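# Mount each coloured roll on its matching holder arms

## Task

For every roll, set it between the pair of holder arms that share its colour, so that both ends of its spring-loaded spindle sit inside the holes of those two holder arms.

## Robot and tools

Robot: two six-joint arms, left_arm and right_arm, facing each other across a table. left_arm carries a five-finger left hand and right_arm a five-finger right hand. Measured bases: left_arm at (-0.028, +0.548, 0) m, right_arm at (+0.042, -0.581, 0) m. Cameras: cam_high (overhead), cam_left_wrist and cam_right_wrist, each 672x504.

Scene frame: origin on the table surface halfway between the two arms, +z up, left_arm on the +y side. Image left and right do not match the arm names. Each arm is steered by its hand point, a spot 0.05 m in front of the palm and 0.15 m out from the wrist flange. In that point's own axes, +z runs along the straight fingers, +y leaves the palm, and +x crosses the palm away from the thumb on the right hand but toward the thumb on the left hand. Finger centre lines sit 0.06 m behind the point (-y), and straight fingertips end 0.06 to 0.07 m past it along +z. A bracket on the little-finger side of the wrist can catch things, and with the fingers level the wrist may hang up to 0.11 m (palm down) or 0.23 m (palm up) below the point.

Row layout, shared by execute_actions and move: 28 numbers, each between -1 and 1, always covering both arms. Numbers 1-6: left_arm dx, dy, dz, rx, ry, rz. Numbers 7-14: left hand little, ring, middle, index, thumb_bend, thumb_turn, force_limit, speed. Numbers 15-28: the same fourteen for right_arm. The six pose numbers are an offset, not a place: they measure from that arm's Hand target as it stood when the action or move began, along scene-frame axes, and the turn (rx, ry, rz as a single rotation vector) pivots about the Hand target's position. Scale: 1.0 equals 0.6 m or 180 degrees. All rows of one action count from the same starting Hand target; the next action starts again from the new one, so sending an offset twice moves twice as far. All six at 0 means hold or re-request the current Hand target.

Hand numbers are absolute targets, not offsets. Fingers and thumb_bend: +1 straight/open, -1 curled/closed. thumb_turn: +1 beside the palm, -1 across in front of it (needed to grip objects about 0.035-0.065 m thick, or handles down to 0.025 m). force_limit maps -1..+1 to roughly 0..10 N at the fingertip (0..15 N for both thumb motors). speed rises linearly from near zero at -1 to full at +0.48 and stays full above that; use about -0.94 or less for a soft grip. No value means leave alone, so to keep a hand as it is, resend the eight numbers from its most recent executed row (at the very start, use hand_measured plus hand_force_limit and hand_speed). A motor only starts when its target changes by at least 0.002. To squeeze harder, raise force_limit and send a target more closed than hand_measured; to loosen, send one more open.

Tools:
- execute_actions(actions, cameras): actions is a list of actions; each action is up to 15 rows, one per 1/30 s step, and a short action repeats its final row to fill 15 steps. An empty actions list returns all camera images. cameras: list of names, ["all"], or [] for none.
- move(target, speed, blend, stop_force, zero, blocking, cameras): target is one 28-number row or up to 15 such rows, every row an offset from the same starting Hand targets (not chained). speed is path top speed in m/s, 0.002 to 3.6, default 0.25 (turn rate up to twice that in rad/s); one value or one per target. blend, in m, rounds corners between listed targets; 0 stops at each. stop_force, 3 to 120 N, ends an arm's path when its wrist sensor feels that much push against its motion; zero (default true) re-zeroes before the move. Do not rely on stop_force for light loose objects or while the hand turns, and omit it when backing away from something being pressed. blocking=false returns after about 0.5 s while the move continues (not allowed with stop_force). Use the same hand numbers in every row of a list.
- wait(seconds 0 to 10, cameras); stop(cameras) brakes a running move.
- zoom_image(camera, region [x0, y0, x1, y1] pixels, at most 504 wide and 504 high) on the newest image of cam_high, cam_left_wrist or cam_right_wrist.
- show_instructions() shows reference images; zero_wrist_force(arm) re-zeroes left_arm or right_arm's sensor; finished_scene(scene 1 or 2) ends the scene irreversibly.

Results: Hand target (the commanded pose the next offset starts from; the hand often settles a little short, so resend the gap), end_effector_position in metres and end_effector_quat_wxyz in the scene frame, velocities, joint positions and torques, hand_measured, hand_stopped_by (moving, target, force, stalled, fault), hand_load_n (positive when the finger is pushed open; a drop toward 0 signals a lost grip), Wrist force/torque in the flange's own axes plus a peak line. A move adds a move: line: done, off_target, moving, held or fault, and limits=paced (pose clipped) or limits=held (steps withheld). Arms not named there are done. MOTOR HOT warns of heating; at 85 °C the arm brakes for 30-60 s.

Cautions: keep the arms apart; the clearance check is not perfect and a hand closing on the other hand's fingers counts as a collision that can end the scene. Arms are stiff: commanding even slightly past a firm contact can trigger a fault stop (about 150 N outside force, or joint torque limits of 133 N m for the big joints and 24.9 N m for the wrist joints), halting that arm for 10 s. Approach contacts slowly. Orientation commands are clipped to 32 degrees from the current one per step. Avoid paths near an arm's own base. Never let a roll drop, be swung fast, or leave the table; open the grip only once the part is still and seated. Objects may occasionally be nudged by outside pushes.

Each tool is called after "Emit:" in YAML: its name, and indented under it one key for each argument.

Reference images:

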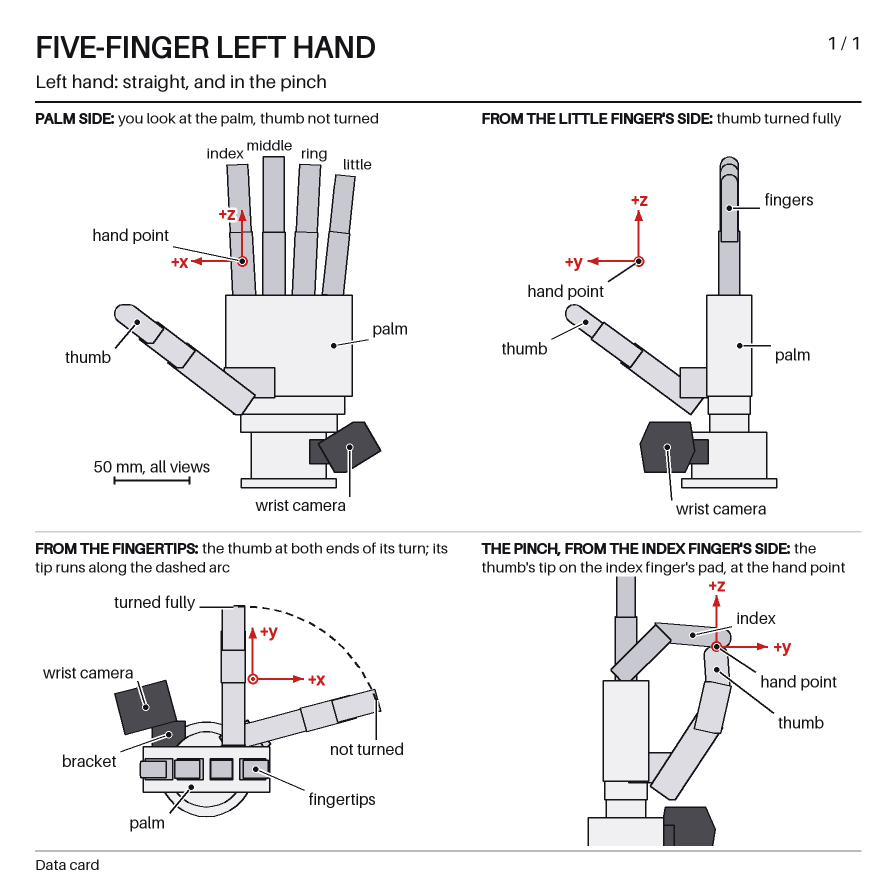

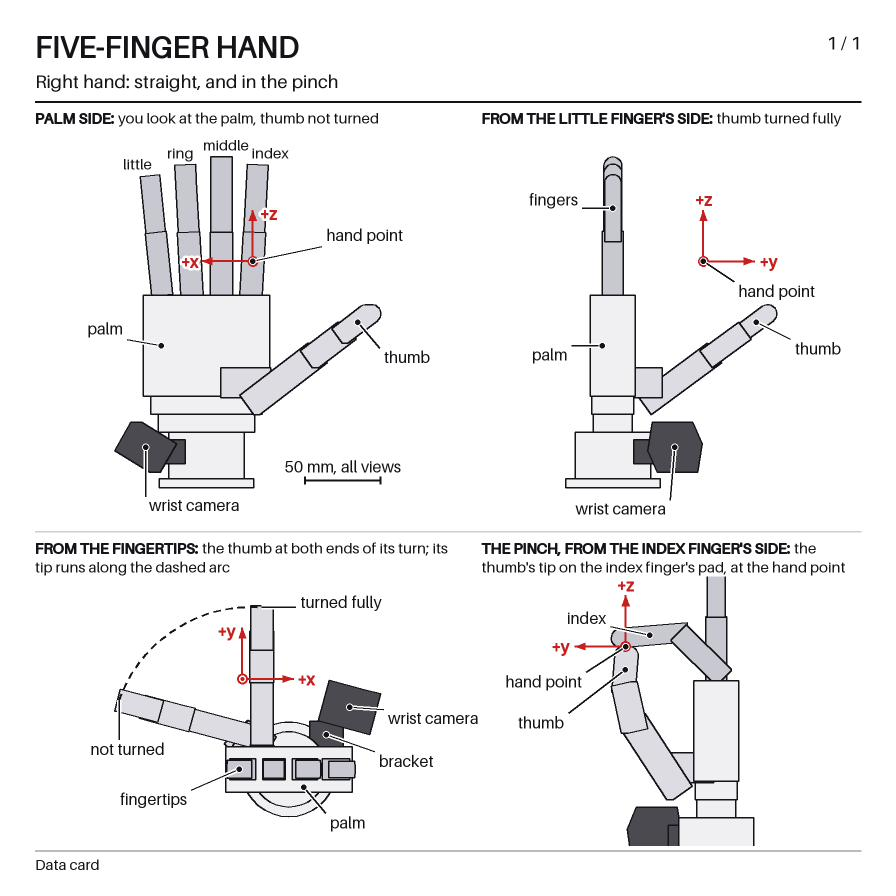

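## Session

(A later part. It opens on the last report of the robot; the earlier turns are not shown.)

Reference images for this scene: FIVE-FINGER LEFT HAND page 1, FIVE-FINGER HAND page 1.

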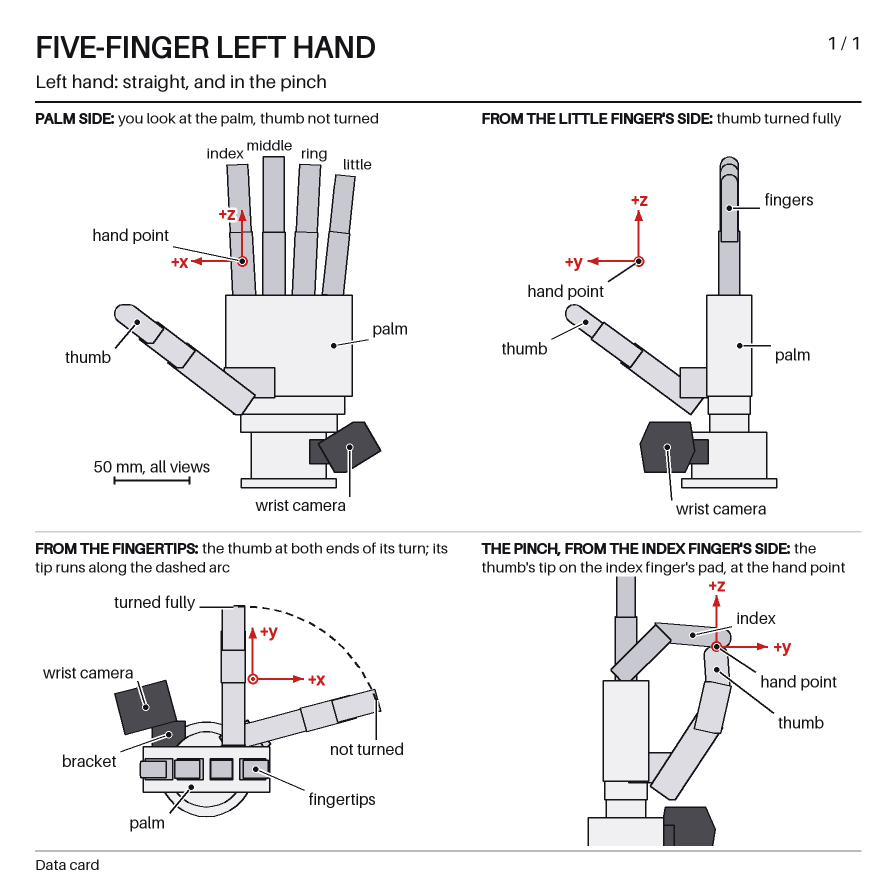

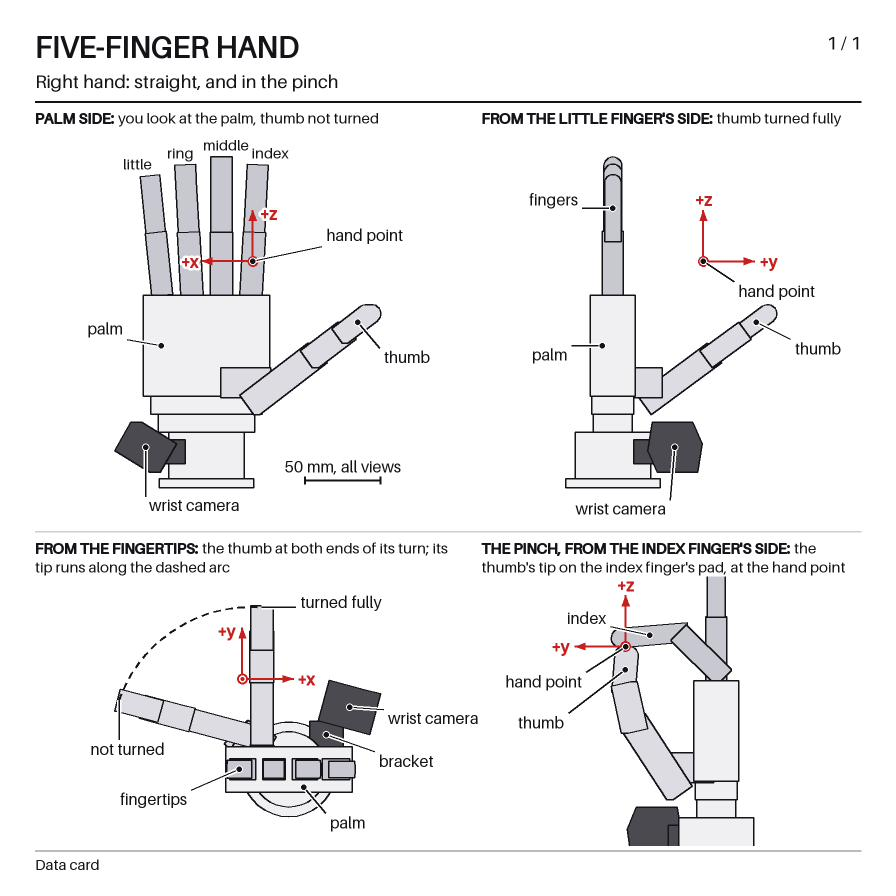

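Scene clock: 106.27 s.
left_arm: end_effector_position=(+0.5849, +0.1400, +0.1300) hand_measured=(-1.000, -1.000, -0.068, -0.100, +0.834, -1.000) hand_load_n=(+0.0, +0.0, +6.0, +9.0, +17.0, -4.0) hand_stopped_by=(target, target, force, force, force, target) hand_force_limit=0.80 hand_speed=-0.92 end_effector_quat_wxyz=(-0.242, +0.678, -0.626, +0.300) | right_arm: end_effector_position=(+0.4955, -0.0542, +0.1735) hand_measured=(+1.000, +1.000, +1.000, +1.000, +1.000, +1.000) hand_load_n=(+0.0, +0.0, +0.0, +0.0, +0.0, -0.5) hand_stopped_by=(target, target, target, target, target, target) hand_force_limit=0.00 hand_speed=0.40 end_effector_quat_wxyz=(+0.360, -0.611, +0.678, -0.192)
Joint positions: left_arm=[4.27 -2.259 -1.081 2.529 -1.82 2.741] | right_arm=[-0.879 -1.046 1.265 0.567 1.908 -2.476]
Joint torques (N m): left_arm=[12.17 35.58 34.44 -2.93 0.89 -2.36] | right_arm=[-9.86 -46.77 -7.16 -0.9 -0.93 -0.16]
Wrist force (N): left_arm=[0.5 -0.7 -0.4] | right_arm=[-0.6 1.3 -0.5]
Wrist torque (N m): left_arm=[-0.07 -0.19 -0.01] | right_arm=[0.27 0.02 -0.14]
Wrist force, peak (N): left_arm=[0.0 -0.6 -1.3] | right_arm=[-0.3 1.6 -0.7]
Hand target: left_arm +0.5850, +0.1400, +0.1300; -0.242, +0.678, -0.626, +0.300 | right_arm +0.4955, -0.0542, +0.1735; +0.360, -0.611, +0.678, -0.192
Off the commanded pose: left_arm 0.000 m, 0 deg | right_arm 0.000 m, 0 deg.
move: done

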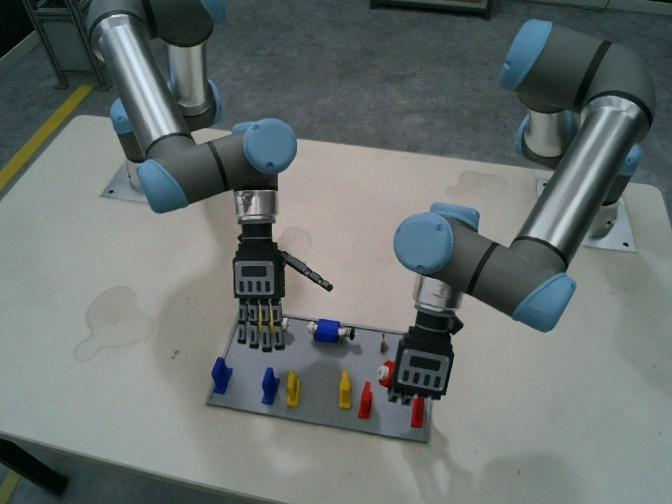

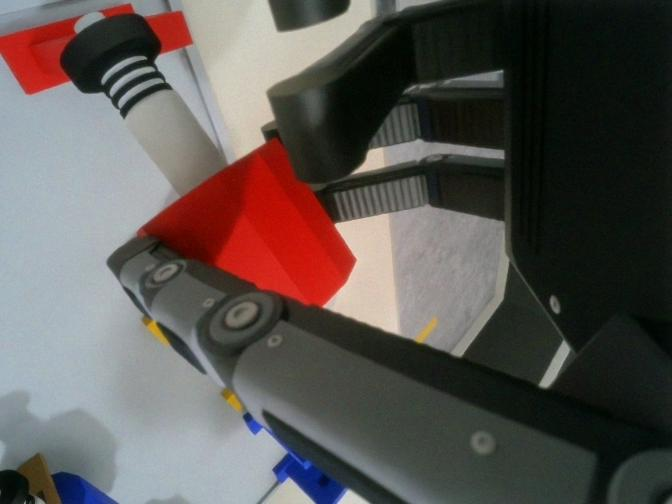

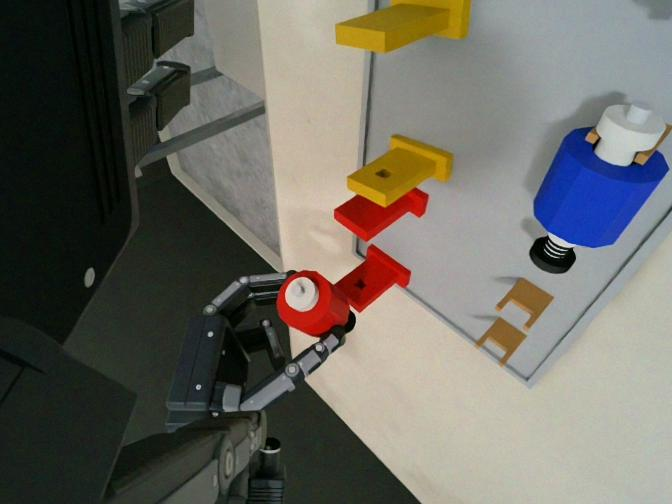

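Emit:
move:
  target: [0,-0.0417,-0.0417,0.0333,0,0,-1,-1,-0.6,-0.6,-0.3,-1,0.8,-0.92,0,0,0,0,0,0,1,1,1,1,1,1,0,0.4]
  speed: 0.1
  stop_force: 4
  cameras: ["cam_left_wrist","cam_right_wrist","cam_high"]

Emit:
zoom_image:
  camera: "cam_left_wrist"
  region: [0, 0, 300, 240]

Emit:
zoom_image:
  camera: "cam_right_wrist"
  region: [210, 160, 450, 360]

Scene clock: 108.30 s.
left_arm: end_effector_position=(+0.5850, +0.1150, +0.1050) hand_measured=(-1.000, -1.000, -0.068, -0.100, +0.834, -1.000) hand_load_n=(+0.0, +0.0, +6.0, +9.0, +17.0, -3.5) hand_stopped_by=(target, target, force, force, force, target) hand_force_limit=0.80 hand_speed=-0.92 end_effector_quat_wxyz=(-0.277, +0.664, -0.641, +0.267) | right_arm: end_effector_position=(+0.4955, -0.0542, +0.1735) hand_measured=(+1.000, +1.000, +1.000, +1.000, +1.000, +1.000) hand_load_n=(+0.0, +0.0, +0.0, +0.0, +0.0, +0.0) hand_stopped_by=(target, target, target, target, target, target) hand_force_limit=0.00 hand_speed=0.40 end_effector_quat_wxyz=(+0.360, -0.611, +0.678, -0.192)
Joint positions: left_arm=[4.198 -2.362 -0.963 2.472 -1.938 2.752] | right_arm=[-0.879 -1.046 1.265 0.567 1.908 -2.476]
Joint torques (N m): left_arm=[-11.84 37.6 33.59 -2.92 -1.84 -2.07] | right_arm=[-9.07 -46.51 -5.27 -1.09 -0.99 -0.42]
Wrist force (N): left_arm=[0.5 -0.3 -0.3] | right_arm=[-0.4 1.1 -0.7]
Wrist torque (N m): left_arm=[0.04 -0.17 -0.19] | right_arm=[0.25 -0.01 -0.14]
Wrist force, peak (N): left_arm=[-0.2 -1.2 -0.3] | right_arm=[-0.3 1.3 -0.9]
Hand target: left_arm +0.5850, +0.1150, +0.1050; -0.277, +0.664, -0.641, +0.267 | right_arm +0.4955, -0.0542, +0.1735; +0.360, -0.611, +0.678, -0.192
Off the commanded pose: left_arm 0.000 m, 0 deg | right_arm 0.000 m, 0 deg.
move: done

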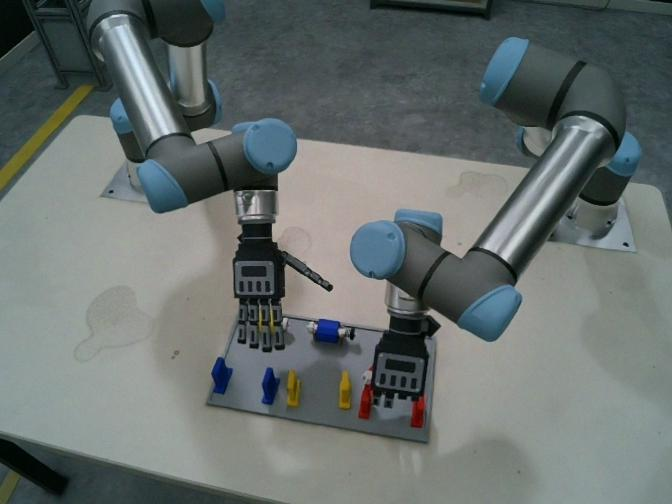

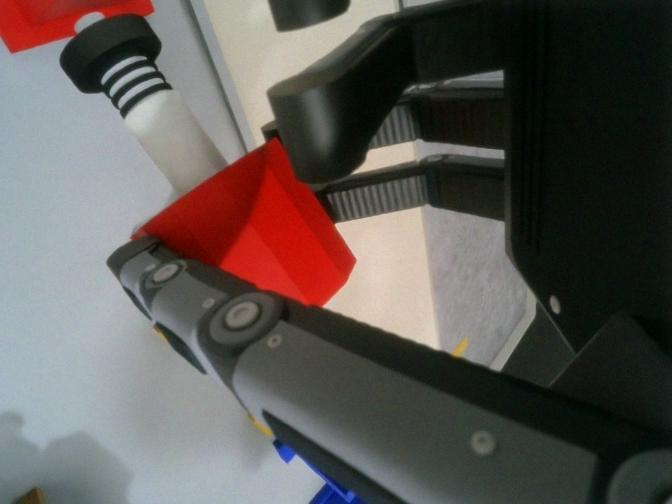

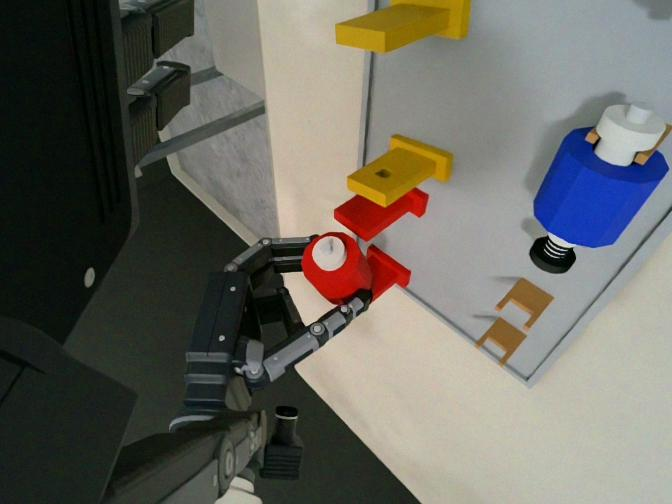

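Scaled by 1.680 from the camera's 672x504 image, which has a finer 960x720 frame.

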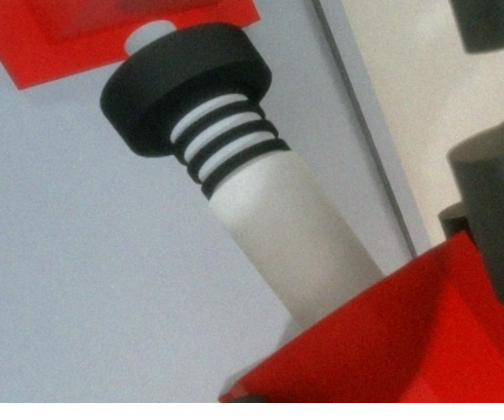

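Scaled by 2.100 from the camera's 672x504 image, which has a finer 960x720 frame.

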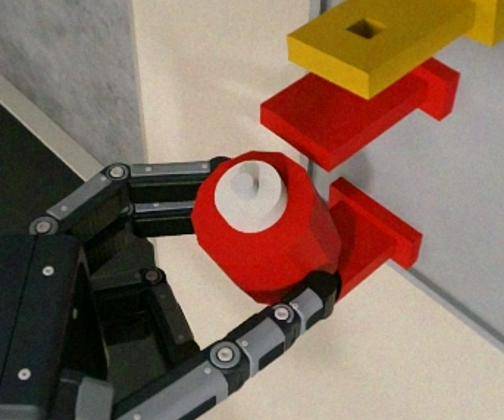

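Emit:
move:
  target:
    - [0,0,-0.01,0,0,0,-1,-1,-0.6,-0.6,-0.3,-1,0.8,-0.92,0,0,0,0,0,0,1,1,1,1,1,1,0,0.4]
    - [0,0.0333,-0.01,0,0,0,-1,-1,-0.6,-0.6,-0.3,-1,0.8,-0.92,0,0,0,0,0,0,1,1,1,1,1,1,0,0.4]
  speed: 0.05
  stop_force: 3
  cameras: ["cam_left_wrist","cam_right_wrist"]

Emit:
zoom_image:
  camera: "cam_left_wrist"
  region: [0, 0, 300, 240]

Emit:
zoom_image:
  camera: "cam_right_wrist"
  region: [210, 160, 450, 360]

Scene clock: 110.83 s.
left_arm: end_effector_position=(+0.5850, +0.1349, +0.0990) hand_measured=(-1.000, -1.000, -0.068, -0.100, +0.834, -1.000) hand_load_n=(+0.0, +0.0, +6.0, +9.0, +17.0, -3.0) hand_stopped_by=(target, target, force, force, force, target) hand_force_limit=0.80 hand_speed=-0.92 end_effector_quat_wxyz=(-0.277, +0.664, -0.641, +0.267) | right_arm: end_effector_position=(+0.4955, -0.0542, +0.1735) hand_measured=(+1.000, +1.000, +1.000, +1.000, +1.000, +1.000) hand_load_n=(+0.0, +0.0, -0.5, +0.0, +0.0, +0.0) hand_stopped_by=(target, target, target, target, target, target) hand_force_limit=0.00 hand_speed=0.40 end_effector_quat_wxyz=(+0.360, -0.611, +0.678, -0.192)
Joint positions: left_arm=[4.228 -2.328 -1.038 2.521 -1.918 2.775] | right_arm=[-0.879 -1.046 1.265 0.567 1.908 -2.476]
Joint torques (N m): left_arm=[11.92 57.12 6.85 0.76 0.64 2.63] | right_arm=[-10.12 -46.8 -6.37 -1.07 -0.89 -0.55]
Wrist force (N): left_arm=[1.0 -0.5 0.0] | right_arm=[-0.3 0.9 -0.5]
Wrist torque (N m): left_arm=[-0.06 -0.18 -0.21] | right_arm=[0.20 -0.03 -0.14]
Wrist force, peak (N): left_arm=[1.3 -0.5 0.0] | right_arm=[-0.3 1.5 -0.8]
Hand target: left_arm +0.5850, +0.1349, +0.0990; -0.277, +0.664, -0.641, +0.267 | right_arm +0.4955, -0.0542, +0.1735; +0.360, -0.611, +0.678, -0.192
Off the commanded pose: left_arm 0.000 m, 0 deg | right_arm 0.000 m, 0 deg.
move: done
Images, in order (width x height): cam_left_wrist 672x504, cam_right_wrist 672x504.

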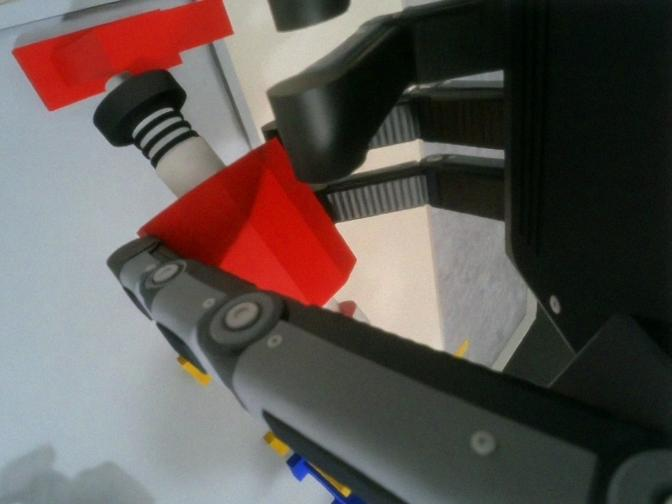

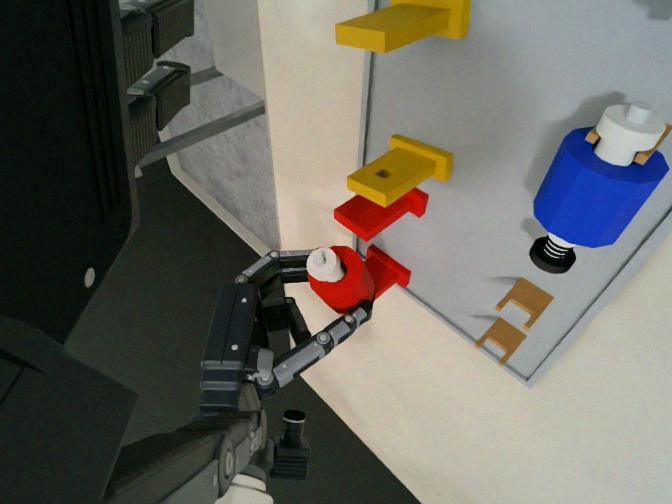

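Scaled by 1.680 from the camera's 672x504 image, which has a finer 960x720 frame.

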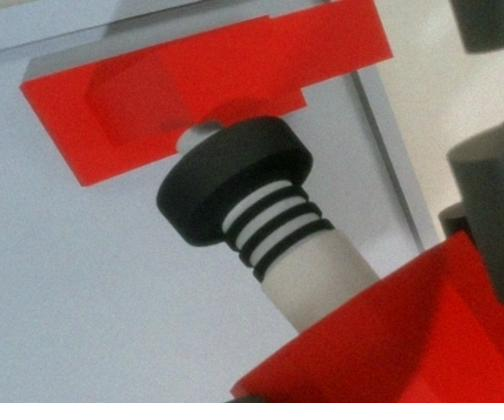

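Scaled by 2.100 from the camera's 672x504 image, which has a finer 960x720 frame.

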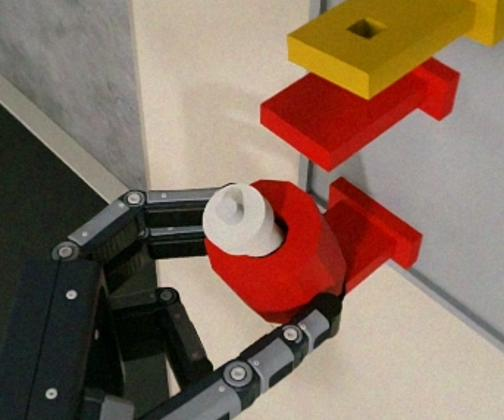

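Emit:
move:
  target:
    - [0.015,-0.01,0,-0.0167,0,0,-1,-1,-0.6,-0.6,-0.3,-1,0.8,-0.92,0,0,0,0,0,0,1,1,1,1,1,1,0,0.4]
    - [0.015,-0.01,-0.0295,-0.0167,0,0,-1,-1,-0.6,-0.6,-0.3,-1,0.8,-0.92,0,0,0,0,0,0,1,1,1,1,1,1,0,0.4]
  speed: 0.05
  stop_force: 3
  cameras: ["cam_left_wrist","cam_right_wrist","cam_high"]

Emit:
zoom_image:
  camera: "cam_left_wrist"
  region: [0, 0, 300, 240]

Emit:
zoom_image:
  camera: "cam_right_wrist"
  region: [210, 160, 450, 360]

Scene clock: 113.50 s.
left_arm: end_effector_position=(+0.5940, +0.1289, +0.0813) hand_measured=(-1.000, -1.000, -0.068, -0.100, +0.834, -1.000) hand_load_n=(+0.0, +0.0, +6.0, +9.0, +17.0, -3.5) hand_stopped_by=(target, target, force, force, force, target) hand_force_limit=0.80 hand_speed=-0.92 end_effector_quat_wxyz=(-0.260, +0.671, -0.634, +0.284) | right_arm: end_effector_position=(+0.4955, -0.0542, +0.1735) hand_measured=(+1.000, +1.000, +1.000, +1.000, +1.000, +1.000) hand_load_n=(+0.0, +0.0, +0.0, +0.0, +0.0, +0.0) hand_stopped_by=(target, target, target, target, target, target) hand_force_limit=0.00 hand_speed=0.40 end_effector_quat_wxyz=(+0.360, -0.611, +0.678, -0.192)
Joint positions: left_arm=[4.242 -2.347 -1.052 2.57 -1.874 2.754] | right_arm=[-0.879 -1.046 1.265 0.567 1.908 -2.476]
Joint torques (N m): left_arm=[11.85 36.84 6.54 1.06 0.78 -2.06] | right_arm=[-9.68 -46.66 -7.03 -0.76 -0.64 -0.39]
Wrist force (N): left_arm=[0.6 -0.5 -0.3] | right_arm=[-0.7 1.0 -0.8]
Wrist torque (N m): left_arm=[-0.06 -0.20 -0.01] | right_arm=[0.23 0.04 -0.16]
Wrist force, peak (N): left_arm=[0.6 -1.2 -0.4] | right_arm=[-0.3 1.5 -0.7]
Hand target: left_arm +0.5940, +0.1289, +0.0813; -0.260, +0.671, -0.634, +0.284 | right_arm +0.4955, -0.0542, +0.1735; +0.360, -0.611, +0.678, -0.192
Off the commanded pose: left_arm 0.000 m, 0 deg | right_arm 0.000 m, 0 deg.
move: done

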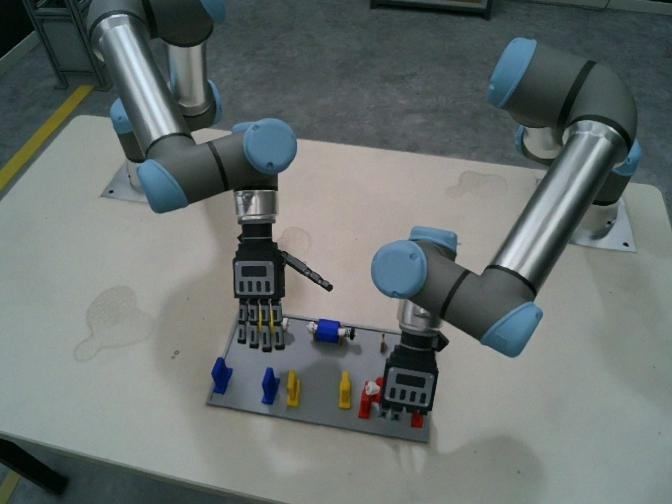

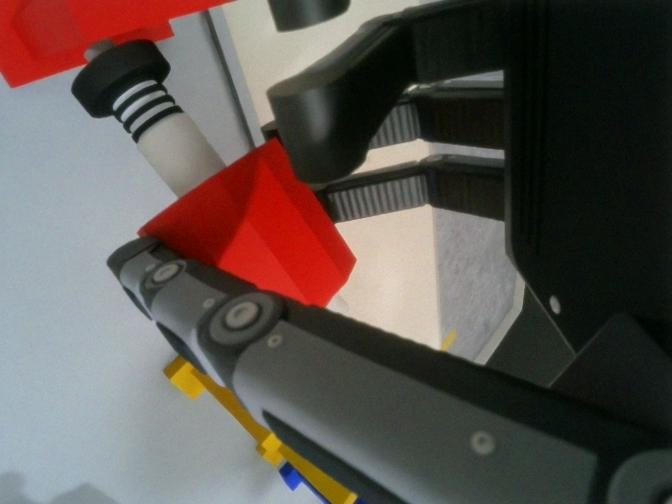

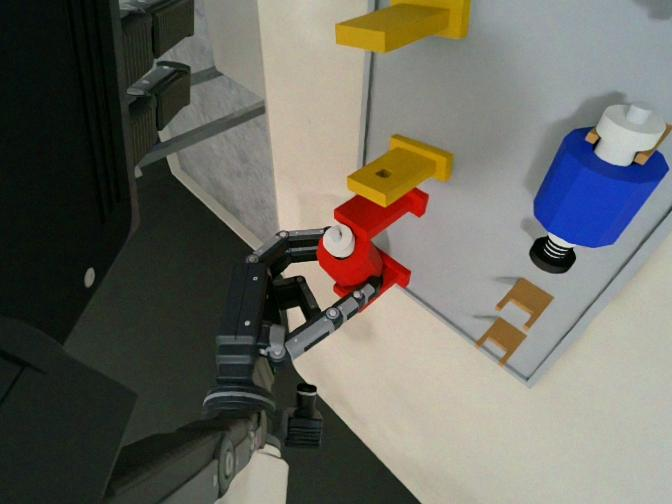

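Scaled by 1.680 from the camera's 672x504 image, which has a finer 960x720 frame.

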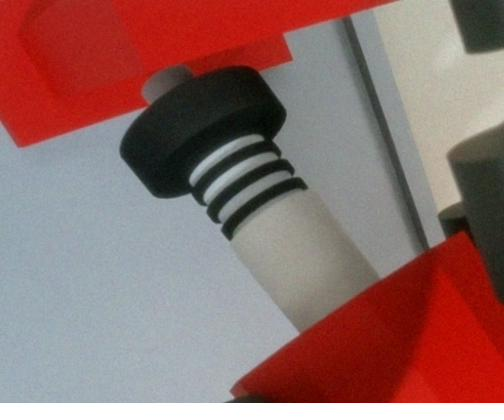

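Scaled by 2.100 from the camera's 672x504 image, which has a finer 960x720 frame.

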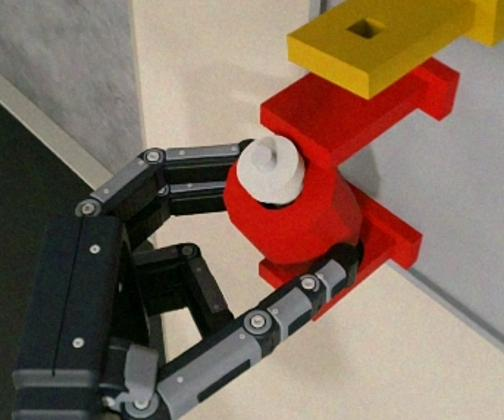

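Emit:
move:
  target: [0,0.025,0,0,0,0,-1,-1,-0.6,-0.6,-0.3,-1,0.8,-0.92,0,0,0,0,0,0,1,1,1,1,1,1,0,0.4]
  speed: 0.04
  stop_force: 3
  cameras: ["cam_left_wrist","cam_right_wrist","cam_high"]

Emit:
zoom_image:
  camera: "cam_left_wrist"
  region: [0, 0, 300, 240]

Emit:
zoom_image:
  camera: "cam_right_wrist"
  region: [210, 160, 450, 360]

Scene clock: 115.20 s.
left_arm: end_effector_position=(+0.5940, +0.1439, +0.0813) hand_measured=(-1.000, -1.000, -0.068, -0.100, +0.834, -1.000) hand_load_n=(+0.0, +0.0, +5.0, +8.0, +15.5, -2.5) hand_stopped_by=(target, target, force, force, force, target) hand_force_limit=0.80 hand_speed=-0.92 end_effector_quat_wxyz=(-0.260, +0.671, -0.634, +0.284) | right_arm: end_effector_position=(+0.4955, -0.0542, +0.1735) hand_measured=(+1.000, +1.000, +1.000, +1.000, +1.000, +1.000) hand_load_n=(+0.0, +0.0, +0.0, +0.0, +0.0, +0.0) hand_stopped_by=(target, target, target, target, target, target) hand_force_limit=0.00 hand_speed=0.40 end_effector_quat_wxyz=(+0.360, -0.611, +0.678, -0.192)
Joint positions: left_arm=[4.265 -2.322 -1.097 2.594 -1.858 2.771] | right_arm=[-0.879 -1.046 1.265 0.567 1.908 -2.476]
Joint torques (N m): left_arm=[12.66 57.44 6.67 0.87 0.67 2.58] | right_arm=[-8.84 -45.91 -6.77 -1 -0.82 -0.43]
Wrist force (N): left_arm=[1.3 -0.4 0.1] | right_arm=[-0.3 0.9 -0.3]
Wrist torque (N m): left_arm=[-0.13 -0.19 -0.22] | right_arm=[0.19 -0.04 -0.14]
Wrist force, peak (N): left_arm=[1.5 -0.4 0.1] | right_arm=[-0.2 1.5 -0.6]
Hand target: left_arm +0.5940, +0.1439, +0.0813; -0.260, +0.671, -0.634, +0.284 | right_arm +0.4955, -0.0542, +0.1735; +0.360, -0.611, +0.678, -0.192
Off the commanded pose: left_arm 0.000 m, 0 deg | right_arm 0.000 m, 0 deg.
move: done

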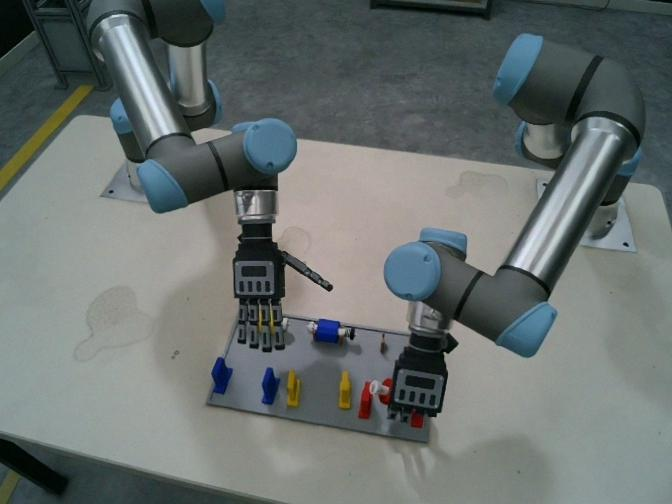

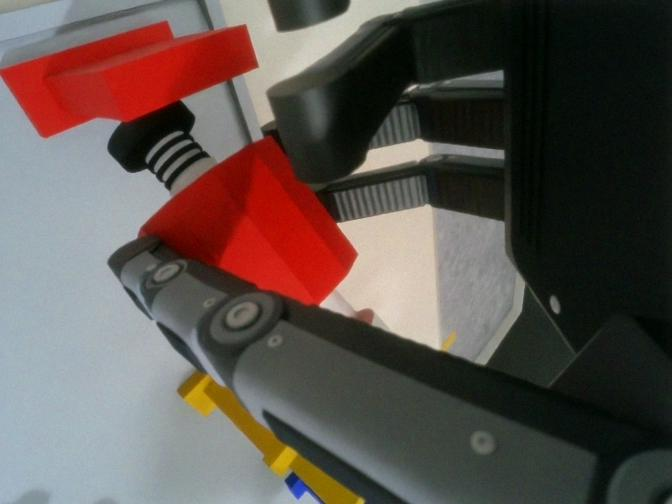

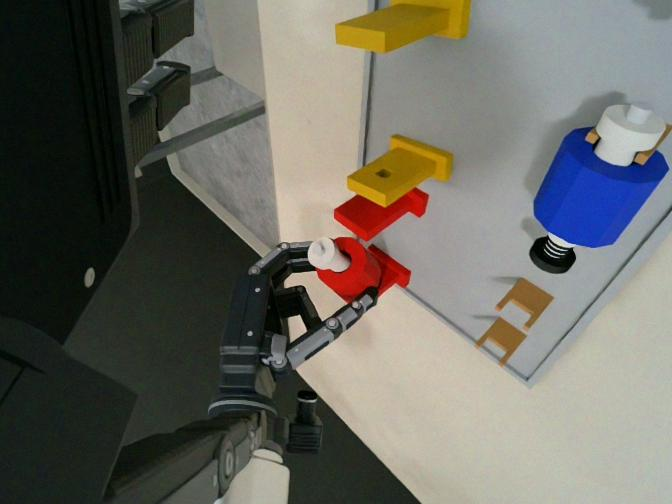

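Scaled by 1.680 from the camera's 672x504 image, which has a finer 960x720 frame.

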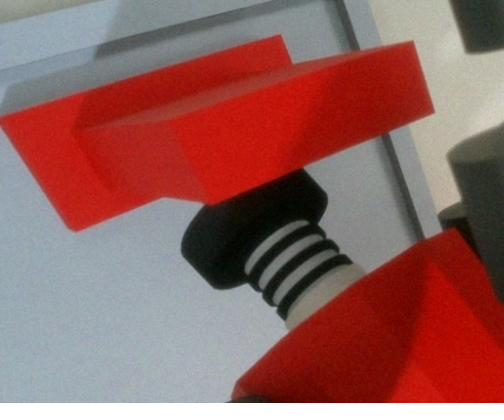

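Scaled by 2.100 from the camera's 672x504 image, which has a finer 960x720 frame.

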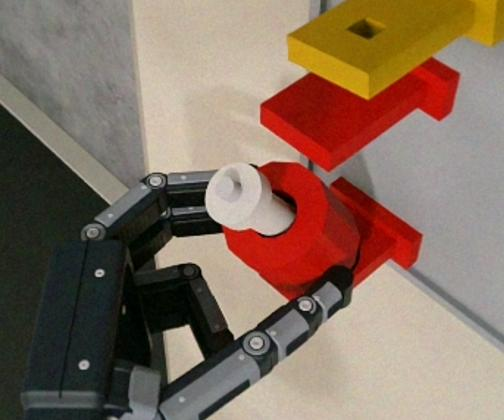

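Emit:
move:
  target: [0,0.0333,0,0,0,0,-1,-1,-0.6,-0.6,-0.3,-1,0.8,-0.92,0,0,0,0,0,0,1,1,1,1,1,1,0,0.4]
  speed: 0.03
  stop_force: 3
  cameras: ["cam_left_wrist","cam_right_wrist","cam_high"]

Emit:
zoom_image:
  camera: "cam_left_wrist"
  region: [0, 0, 300, 240]

Emit:
zoom_image:
  camera: "cam_right_wrist"
  region: [210, 160, 450, 360]

Emit:
zoom_image:
  camera: "cam_high"
  region: [330, 340, 450, 440]

Scene clock: 117.73 s.
left_arm: end_effector_position=(+0.5940, +0.1598, +0.0813) hand_measured=(-1.000, -1.000, -0.068, -0.100, +0.834, -1.000) hand_load_n=(+0.0, +0.0, +8.0, +4.0, +12.5, +1.0) hand_stopped_by=(target, target, force, force, force, target) hand_force_limit=0.80 hand_speed=-0.92 end_effector_quat_wxyz=(-0.260, +0.671, -0.634, +0.284) | right_arm: end_effector_position=(+0.4955, -0.0542, +0.1735) hand_measured=(+1.000, +1.000, +1.000, +1.000, +1.000, +1.000) hand_load_n=(+0.0, +0.0, +0.0, +0.0, +0.0, +0.0) hand_stopped_by=(target, target, target, target, target, target) hand_force_limit=0.00 hand_speed=0.40 end_effector_quat_wxyz=(+0.360, -0.611, +0.678, -0.192)
Joint positions: left_arm=[4.29 -2.296 -1.14 2.617 -1.842 2.79] | right_arm=[-0.879 -1.046 1.265 0.567 1.908 -2.476]
Joint torques (N m): left_arm=[-12.52 34.9 33.22 -2.73 -1.81 -2.41] | right_arm=[-9.15 -45.37 -7.5 -0.7 -0.7 -0.59]
Wrist force (N): left_arm=[0.2 -0.6 -0.1] | right_arm=[-0.4 1.4 -0.3]
Wrist torque (N m): left_arm=[-0.13 -0.17 -0.03] | right_arm=[0.27 -0.02 -0.13]
Wrist force, peak (N): left_arm=[6.0 -0.5 -1.7] | right_arm=[-0.7 1.4 -0.4]
Hand target: left_arm +0.5940, +0.1598, +0.0813; -0.260, +0.671, -0.634, +0.284 (not the last commanded pose) | right_arm +0.4955, -0.0542, +0.1735; +0.360, -0.611, +0.678, -0.192
Off the commanded pose: left_arm 0.004 m, 0 deg | right_arm 0.000 m, 0 deg.
move: contact (left_arm)

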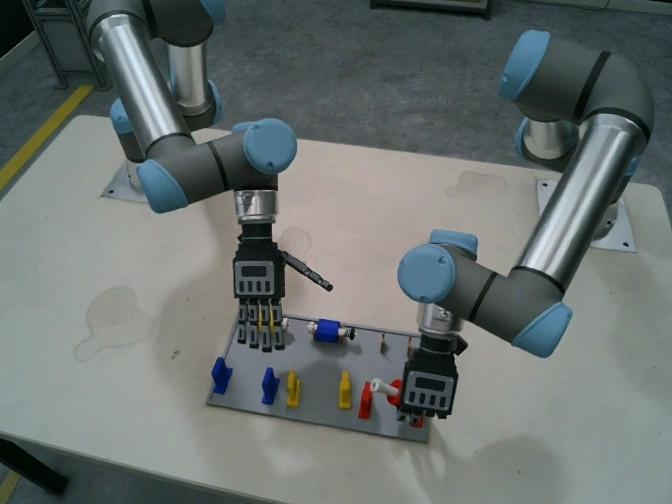

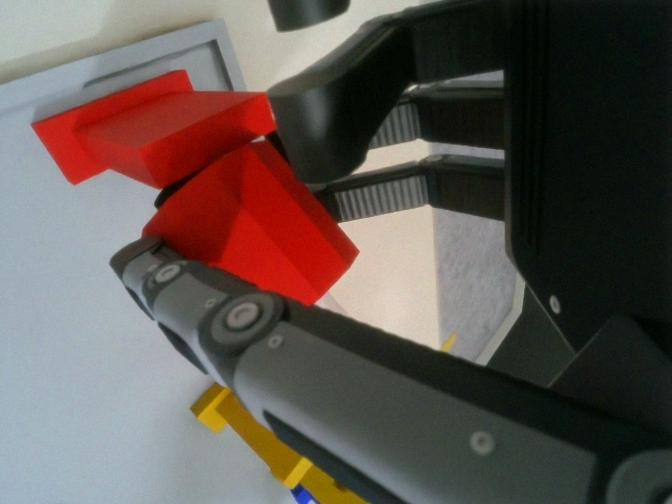

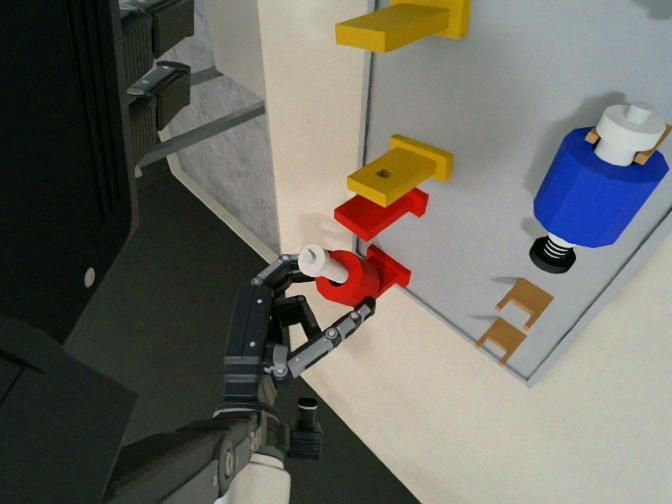

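Scaled by 1.680 from the camera's 672x504 image, which has a finer 960x720 frame.

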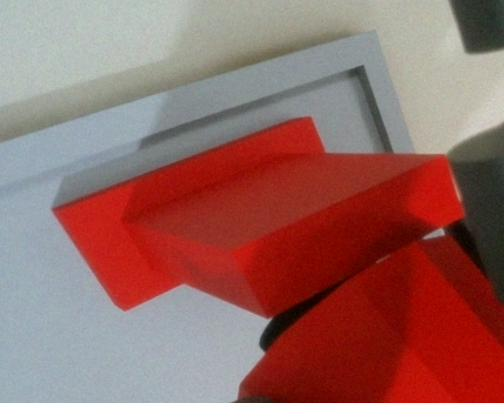

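Scaled by 2.100 from the camera's 672x504 image, which has a finer 960x720 frame.

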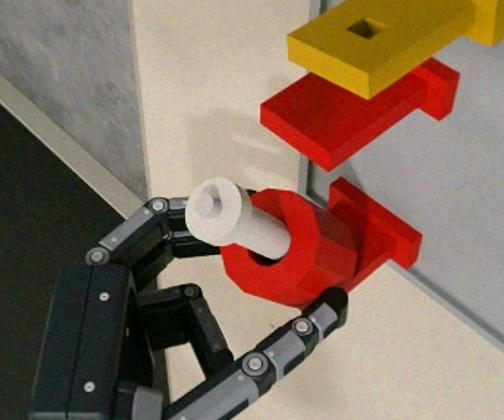

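Scaled by 4.200 from the camera's 672x504 image, which has a finer 960x720 frame.

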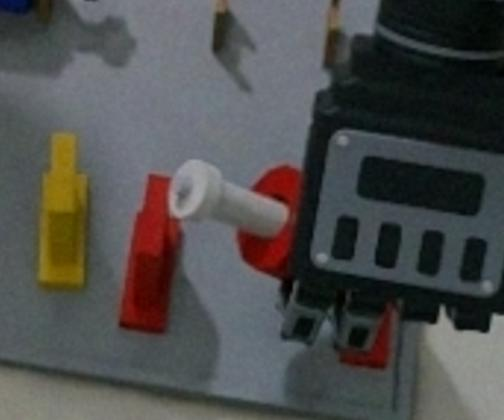

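Emit:
move:
  target: [0,-0.03,0,0,0,0,-1,-1,-0.6,-0.6,-0.3,-1,0.8,-0.92,0,0,0,0,0,0,1,1,1,1,1,1,0,0.4]
  speed: 0.05
  cameras: ["cam_left_wrist","cam_right_wrist","cam_high"]

Emit:
zoom_image:
  camera: "cam_left_wrist"
  region: [0, 0, 400, 340]

Emit:
zoom_image:
  camera: "cam_right_wrist"
  region: [210, 160, 450, 360]

Emit:
zoom_image:
  camera: "cam_high"
  region: [330, 340, 450, 440]

Scene clock: 119.23 s.
left_arm: end_effector_position=(+0.5939, +0.1418, +0.0813) hand_measured=(-1.000, -1.000, -0.068, -0.100, +0.834, -1.000) hand_load_n=(+0.0, +0.0, +7.5, +3.5, +12.5, +1.0) hand_stopped_by=(target, target, force, force, force, target) hand_force_limit=0.80 hand_speed=-0.92 end_effector_quat_wxyz=(-0.260, +0.671, -0.634, +0.284) | right_arm: end_effector_position=(+0.4955, -0.0542, +0.1735) hand_measured=(+1.000, +1.000, +1.000, +1.000, +1.000, +1.000) hand_load_n=(+0.0, +0.0, +0.0, +0.0, +0.0, +0.0) hand_stopped_by=(target, target, target, target, target, target) hand_force_limit=0.00 hand_speed=0.40 end_effector_quat_wxyz=(+0.360, -0.611, +0.678, -0.192)
Joint positions: left_arm=[4.262 -2.325 -1.09 2.59 -1.86 2.768] | right_arm=[-0.879 -1.046 1.265 0.567 1.908 -2.476]
Joint torques (N m): left_arm=[-10.66 36.17 33.39 -2.84 -1.92 -2.45] | right_arm=[-11.42 -46.85 -6.59 -1.19 -0.89 -0.39]
Wrist force (N): left_arm=[0.4 -0.9 -0.2] | right_arm=[-0.5 1.3 -0.3]
Wrist torque (N m): left_arm=[-0.15 -0.19 -0.02] | right_arm=[0.24 -0.01 -0.14]
Wrist force, peak (N): left_arm=[0.6 -0.9 -0.3] | right_arm=[-0.6 1.4 -0.7]
Hand target: left_arm +0.5940, +0.1418, +0.0813; -0.260, +0.671, -0.634, +0.284 | right_arm +0.4955, -0.0542, +0.1735; +0.360, -0.611, +0.678, -0.192
Off the commanded pose: left_arm 0.000 m, 0 deg | right_arm 0.000 m, 0 deg.
move: done

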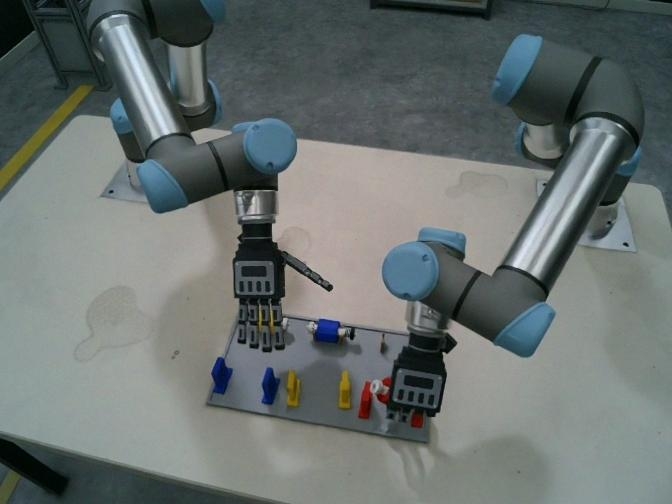

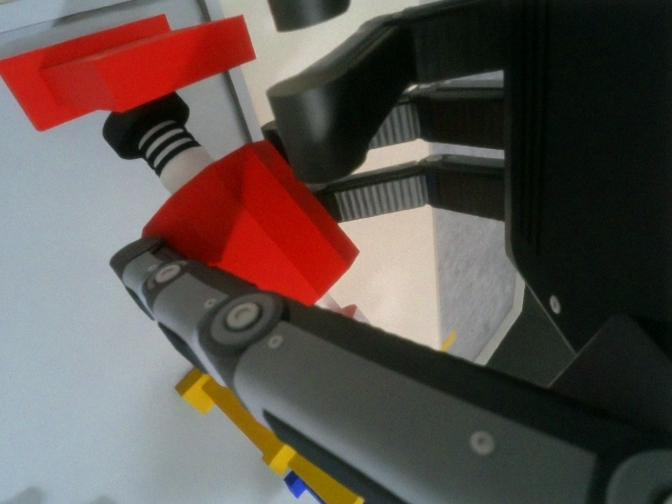

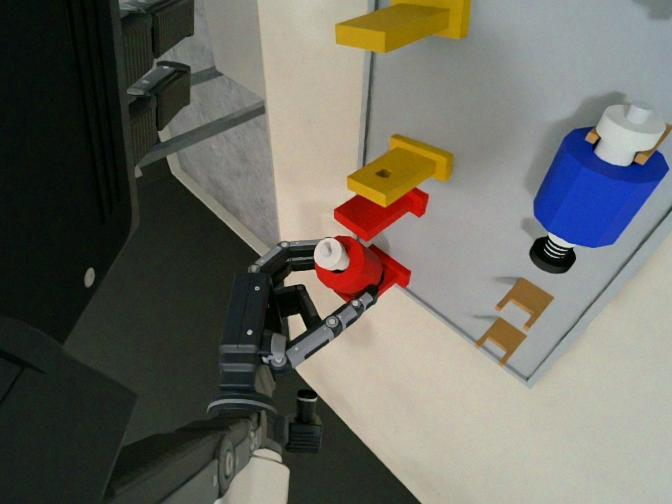

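Scaled by 1.260 from the camera's 672x504 image, which has a finer 960x720 frame.

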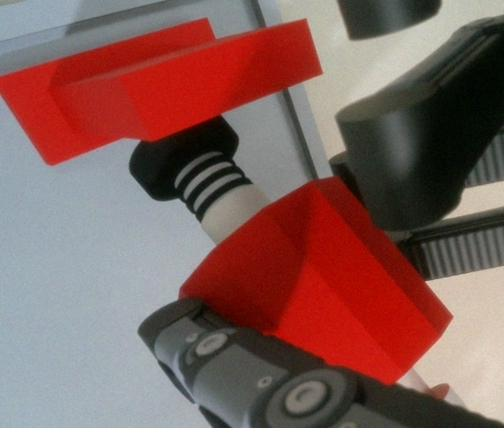

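Scaled by 2.100 from the camera's 672x504 image, which has a finer 960x720 frame.

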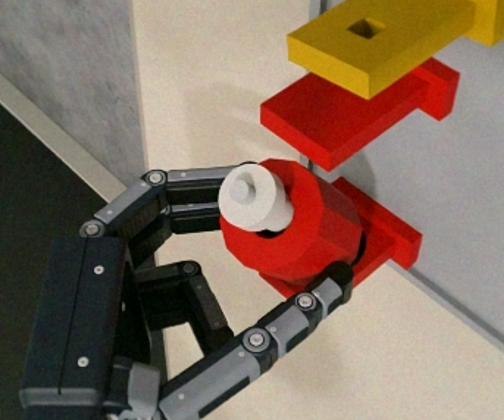

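Scaled by 4.200 from the camera's 672x504 image, which has a finer 960x720 frame.

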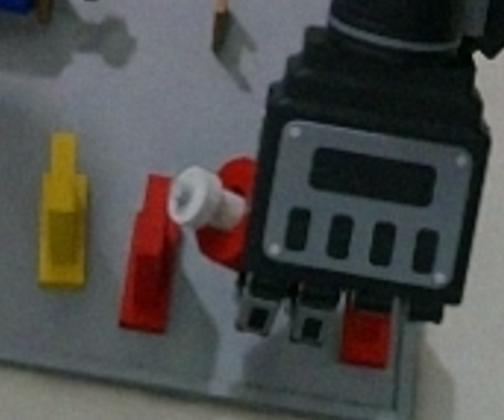

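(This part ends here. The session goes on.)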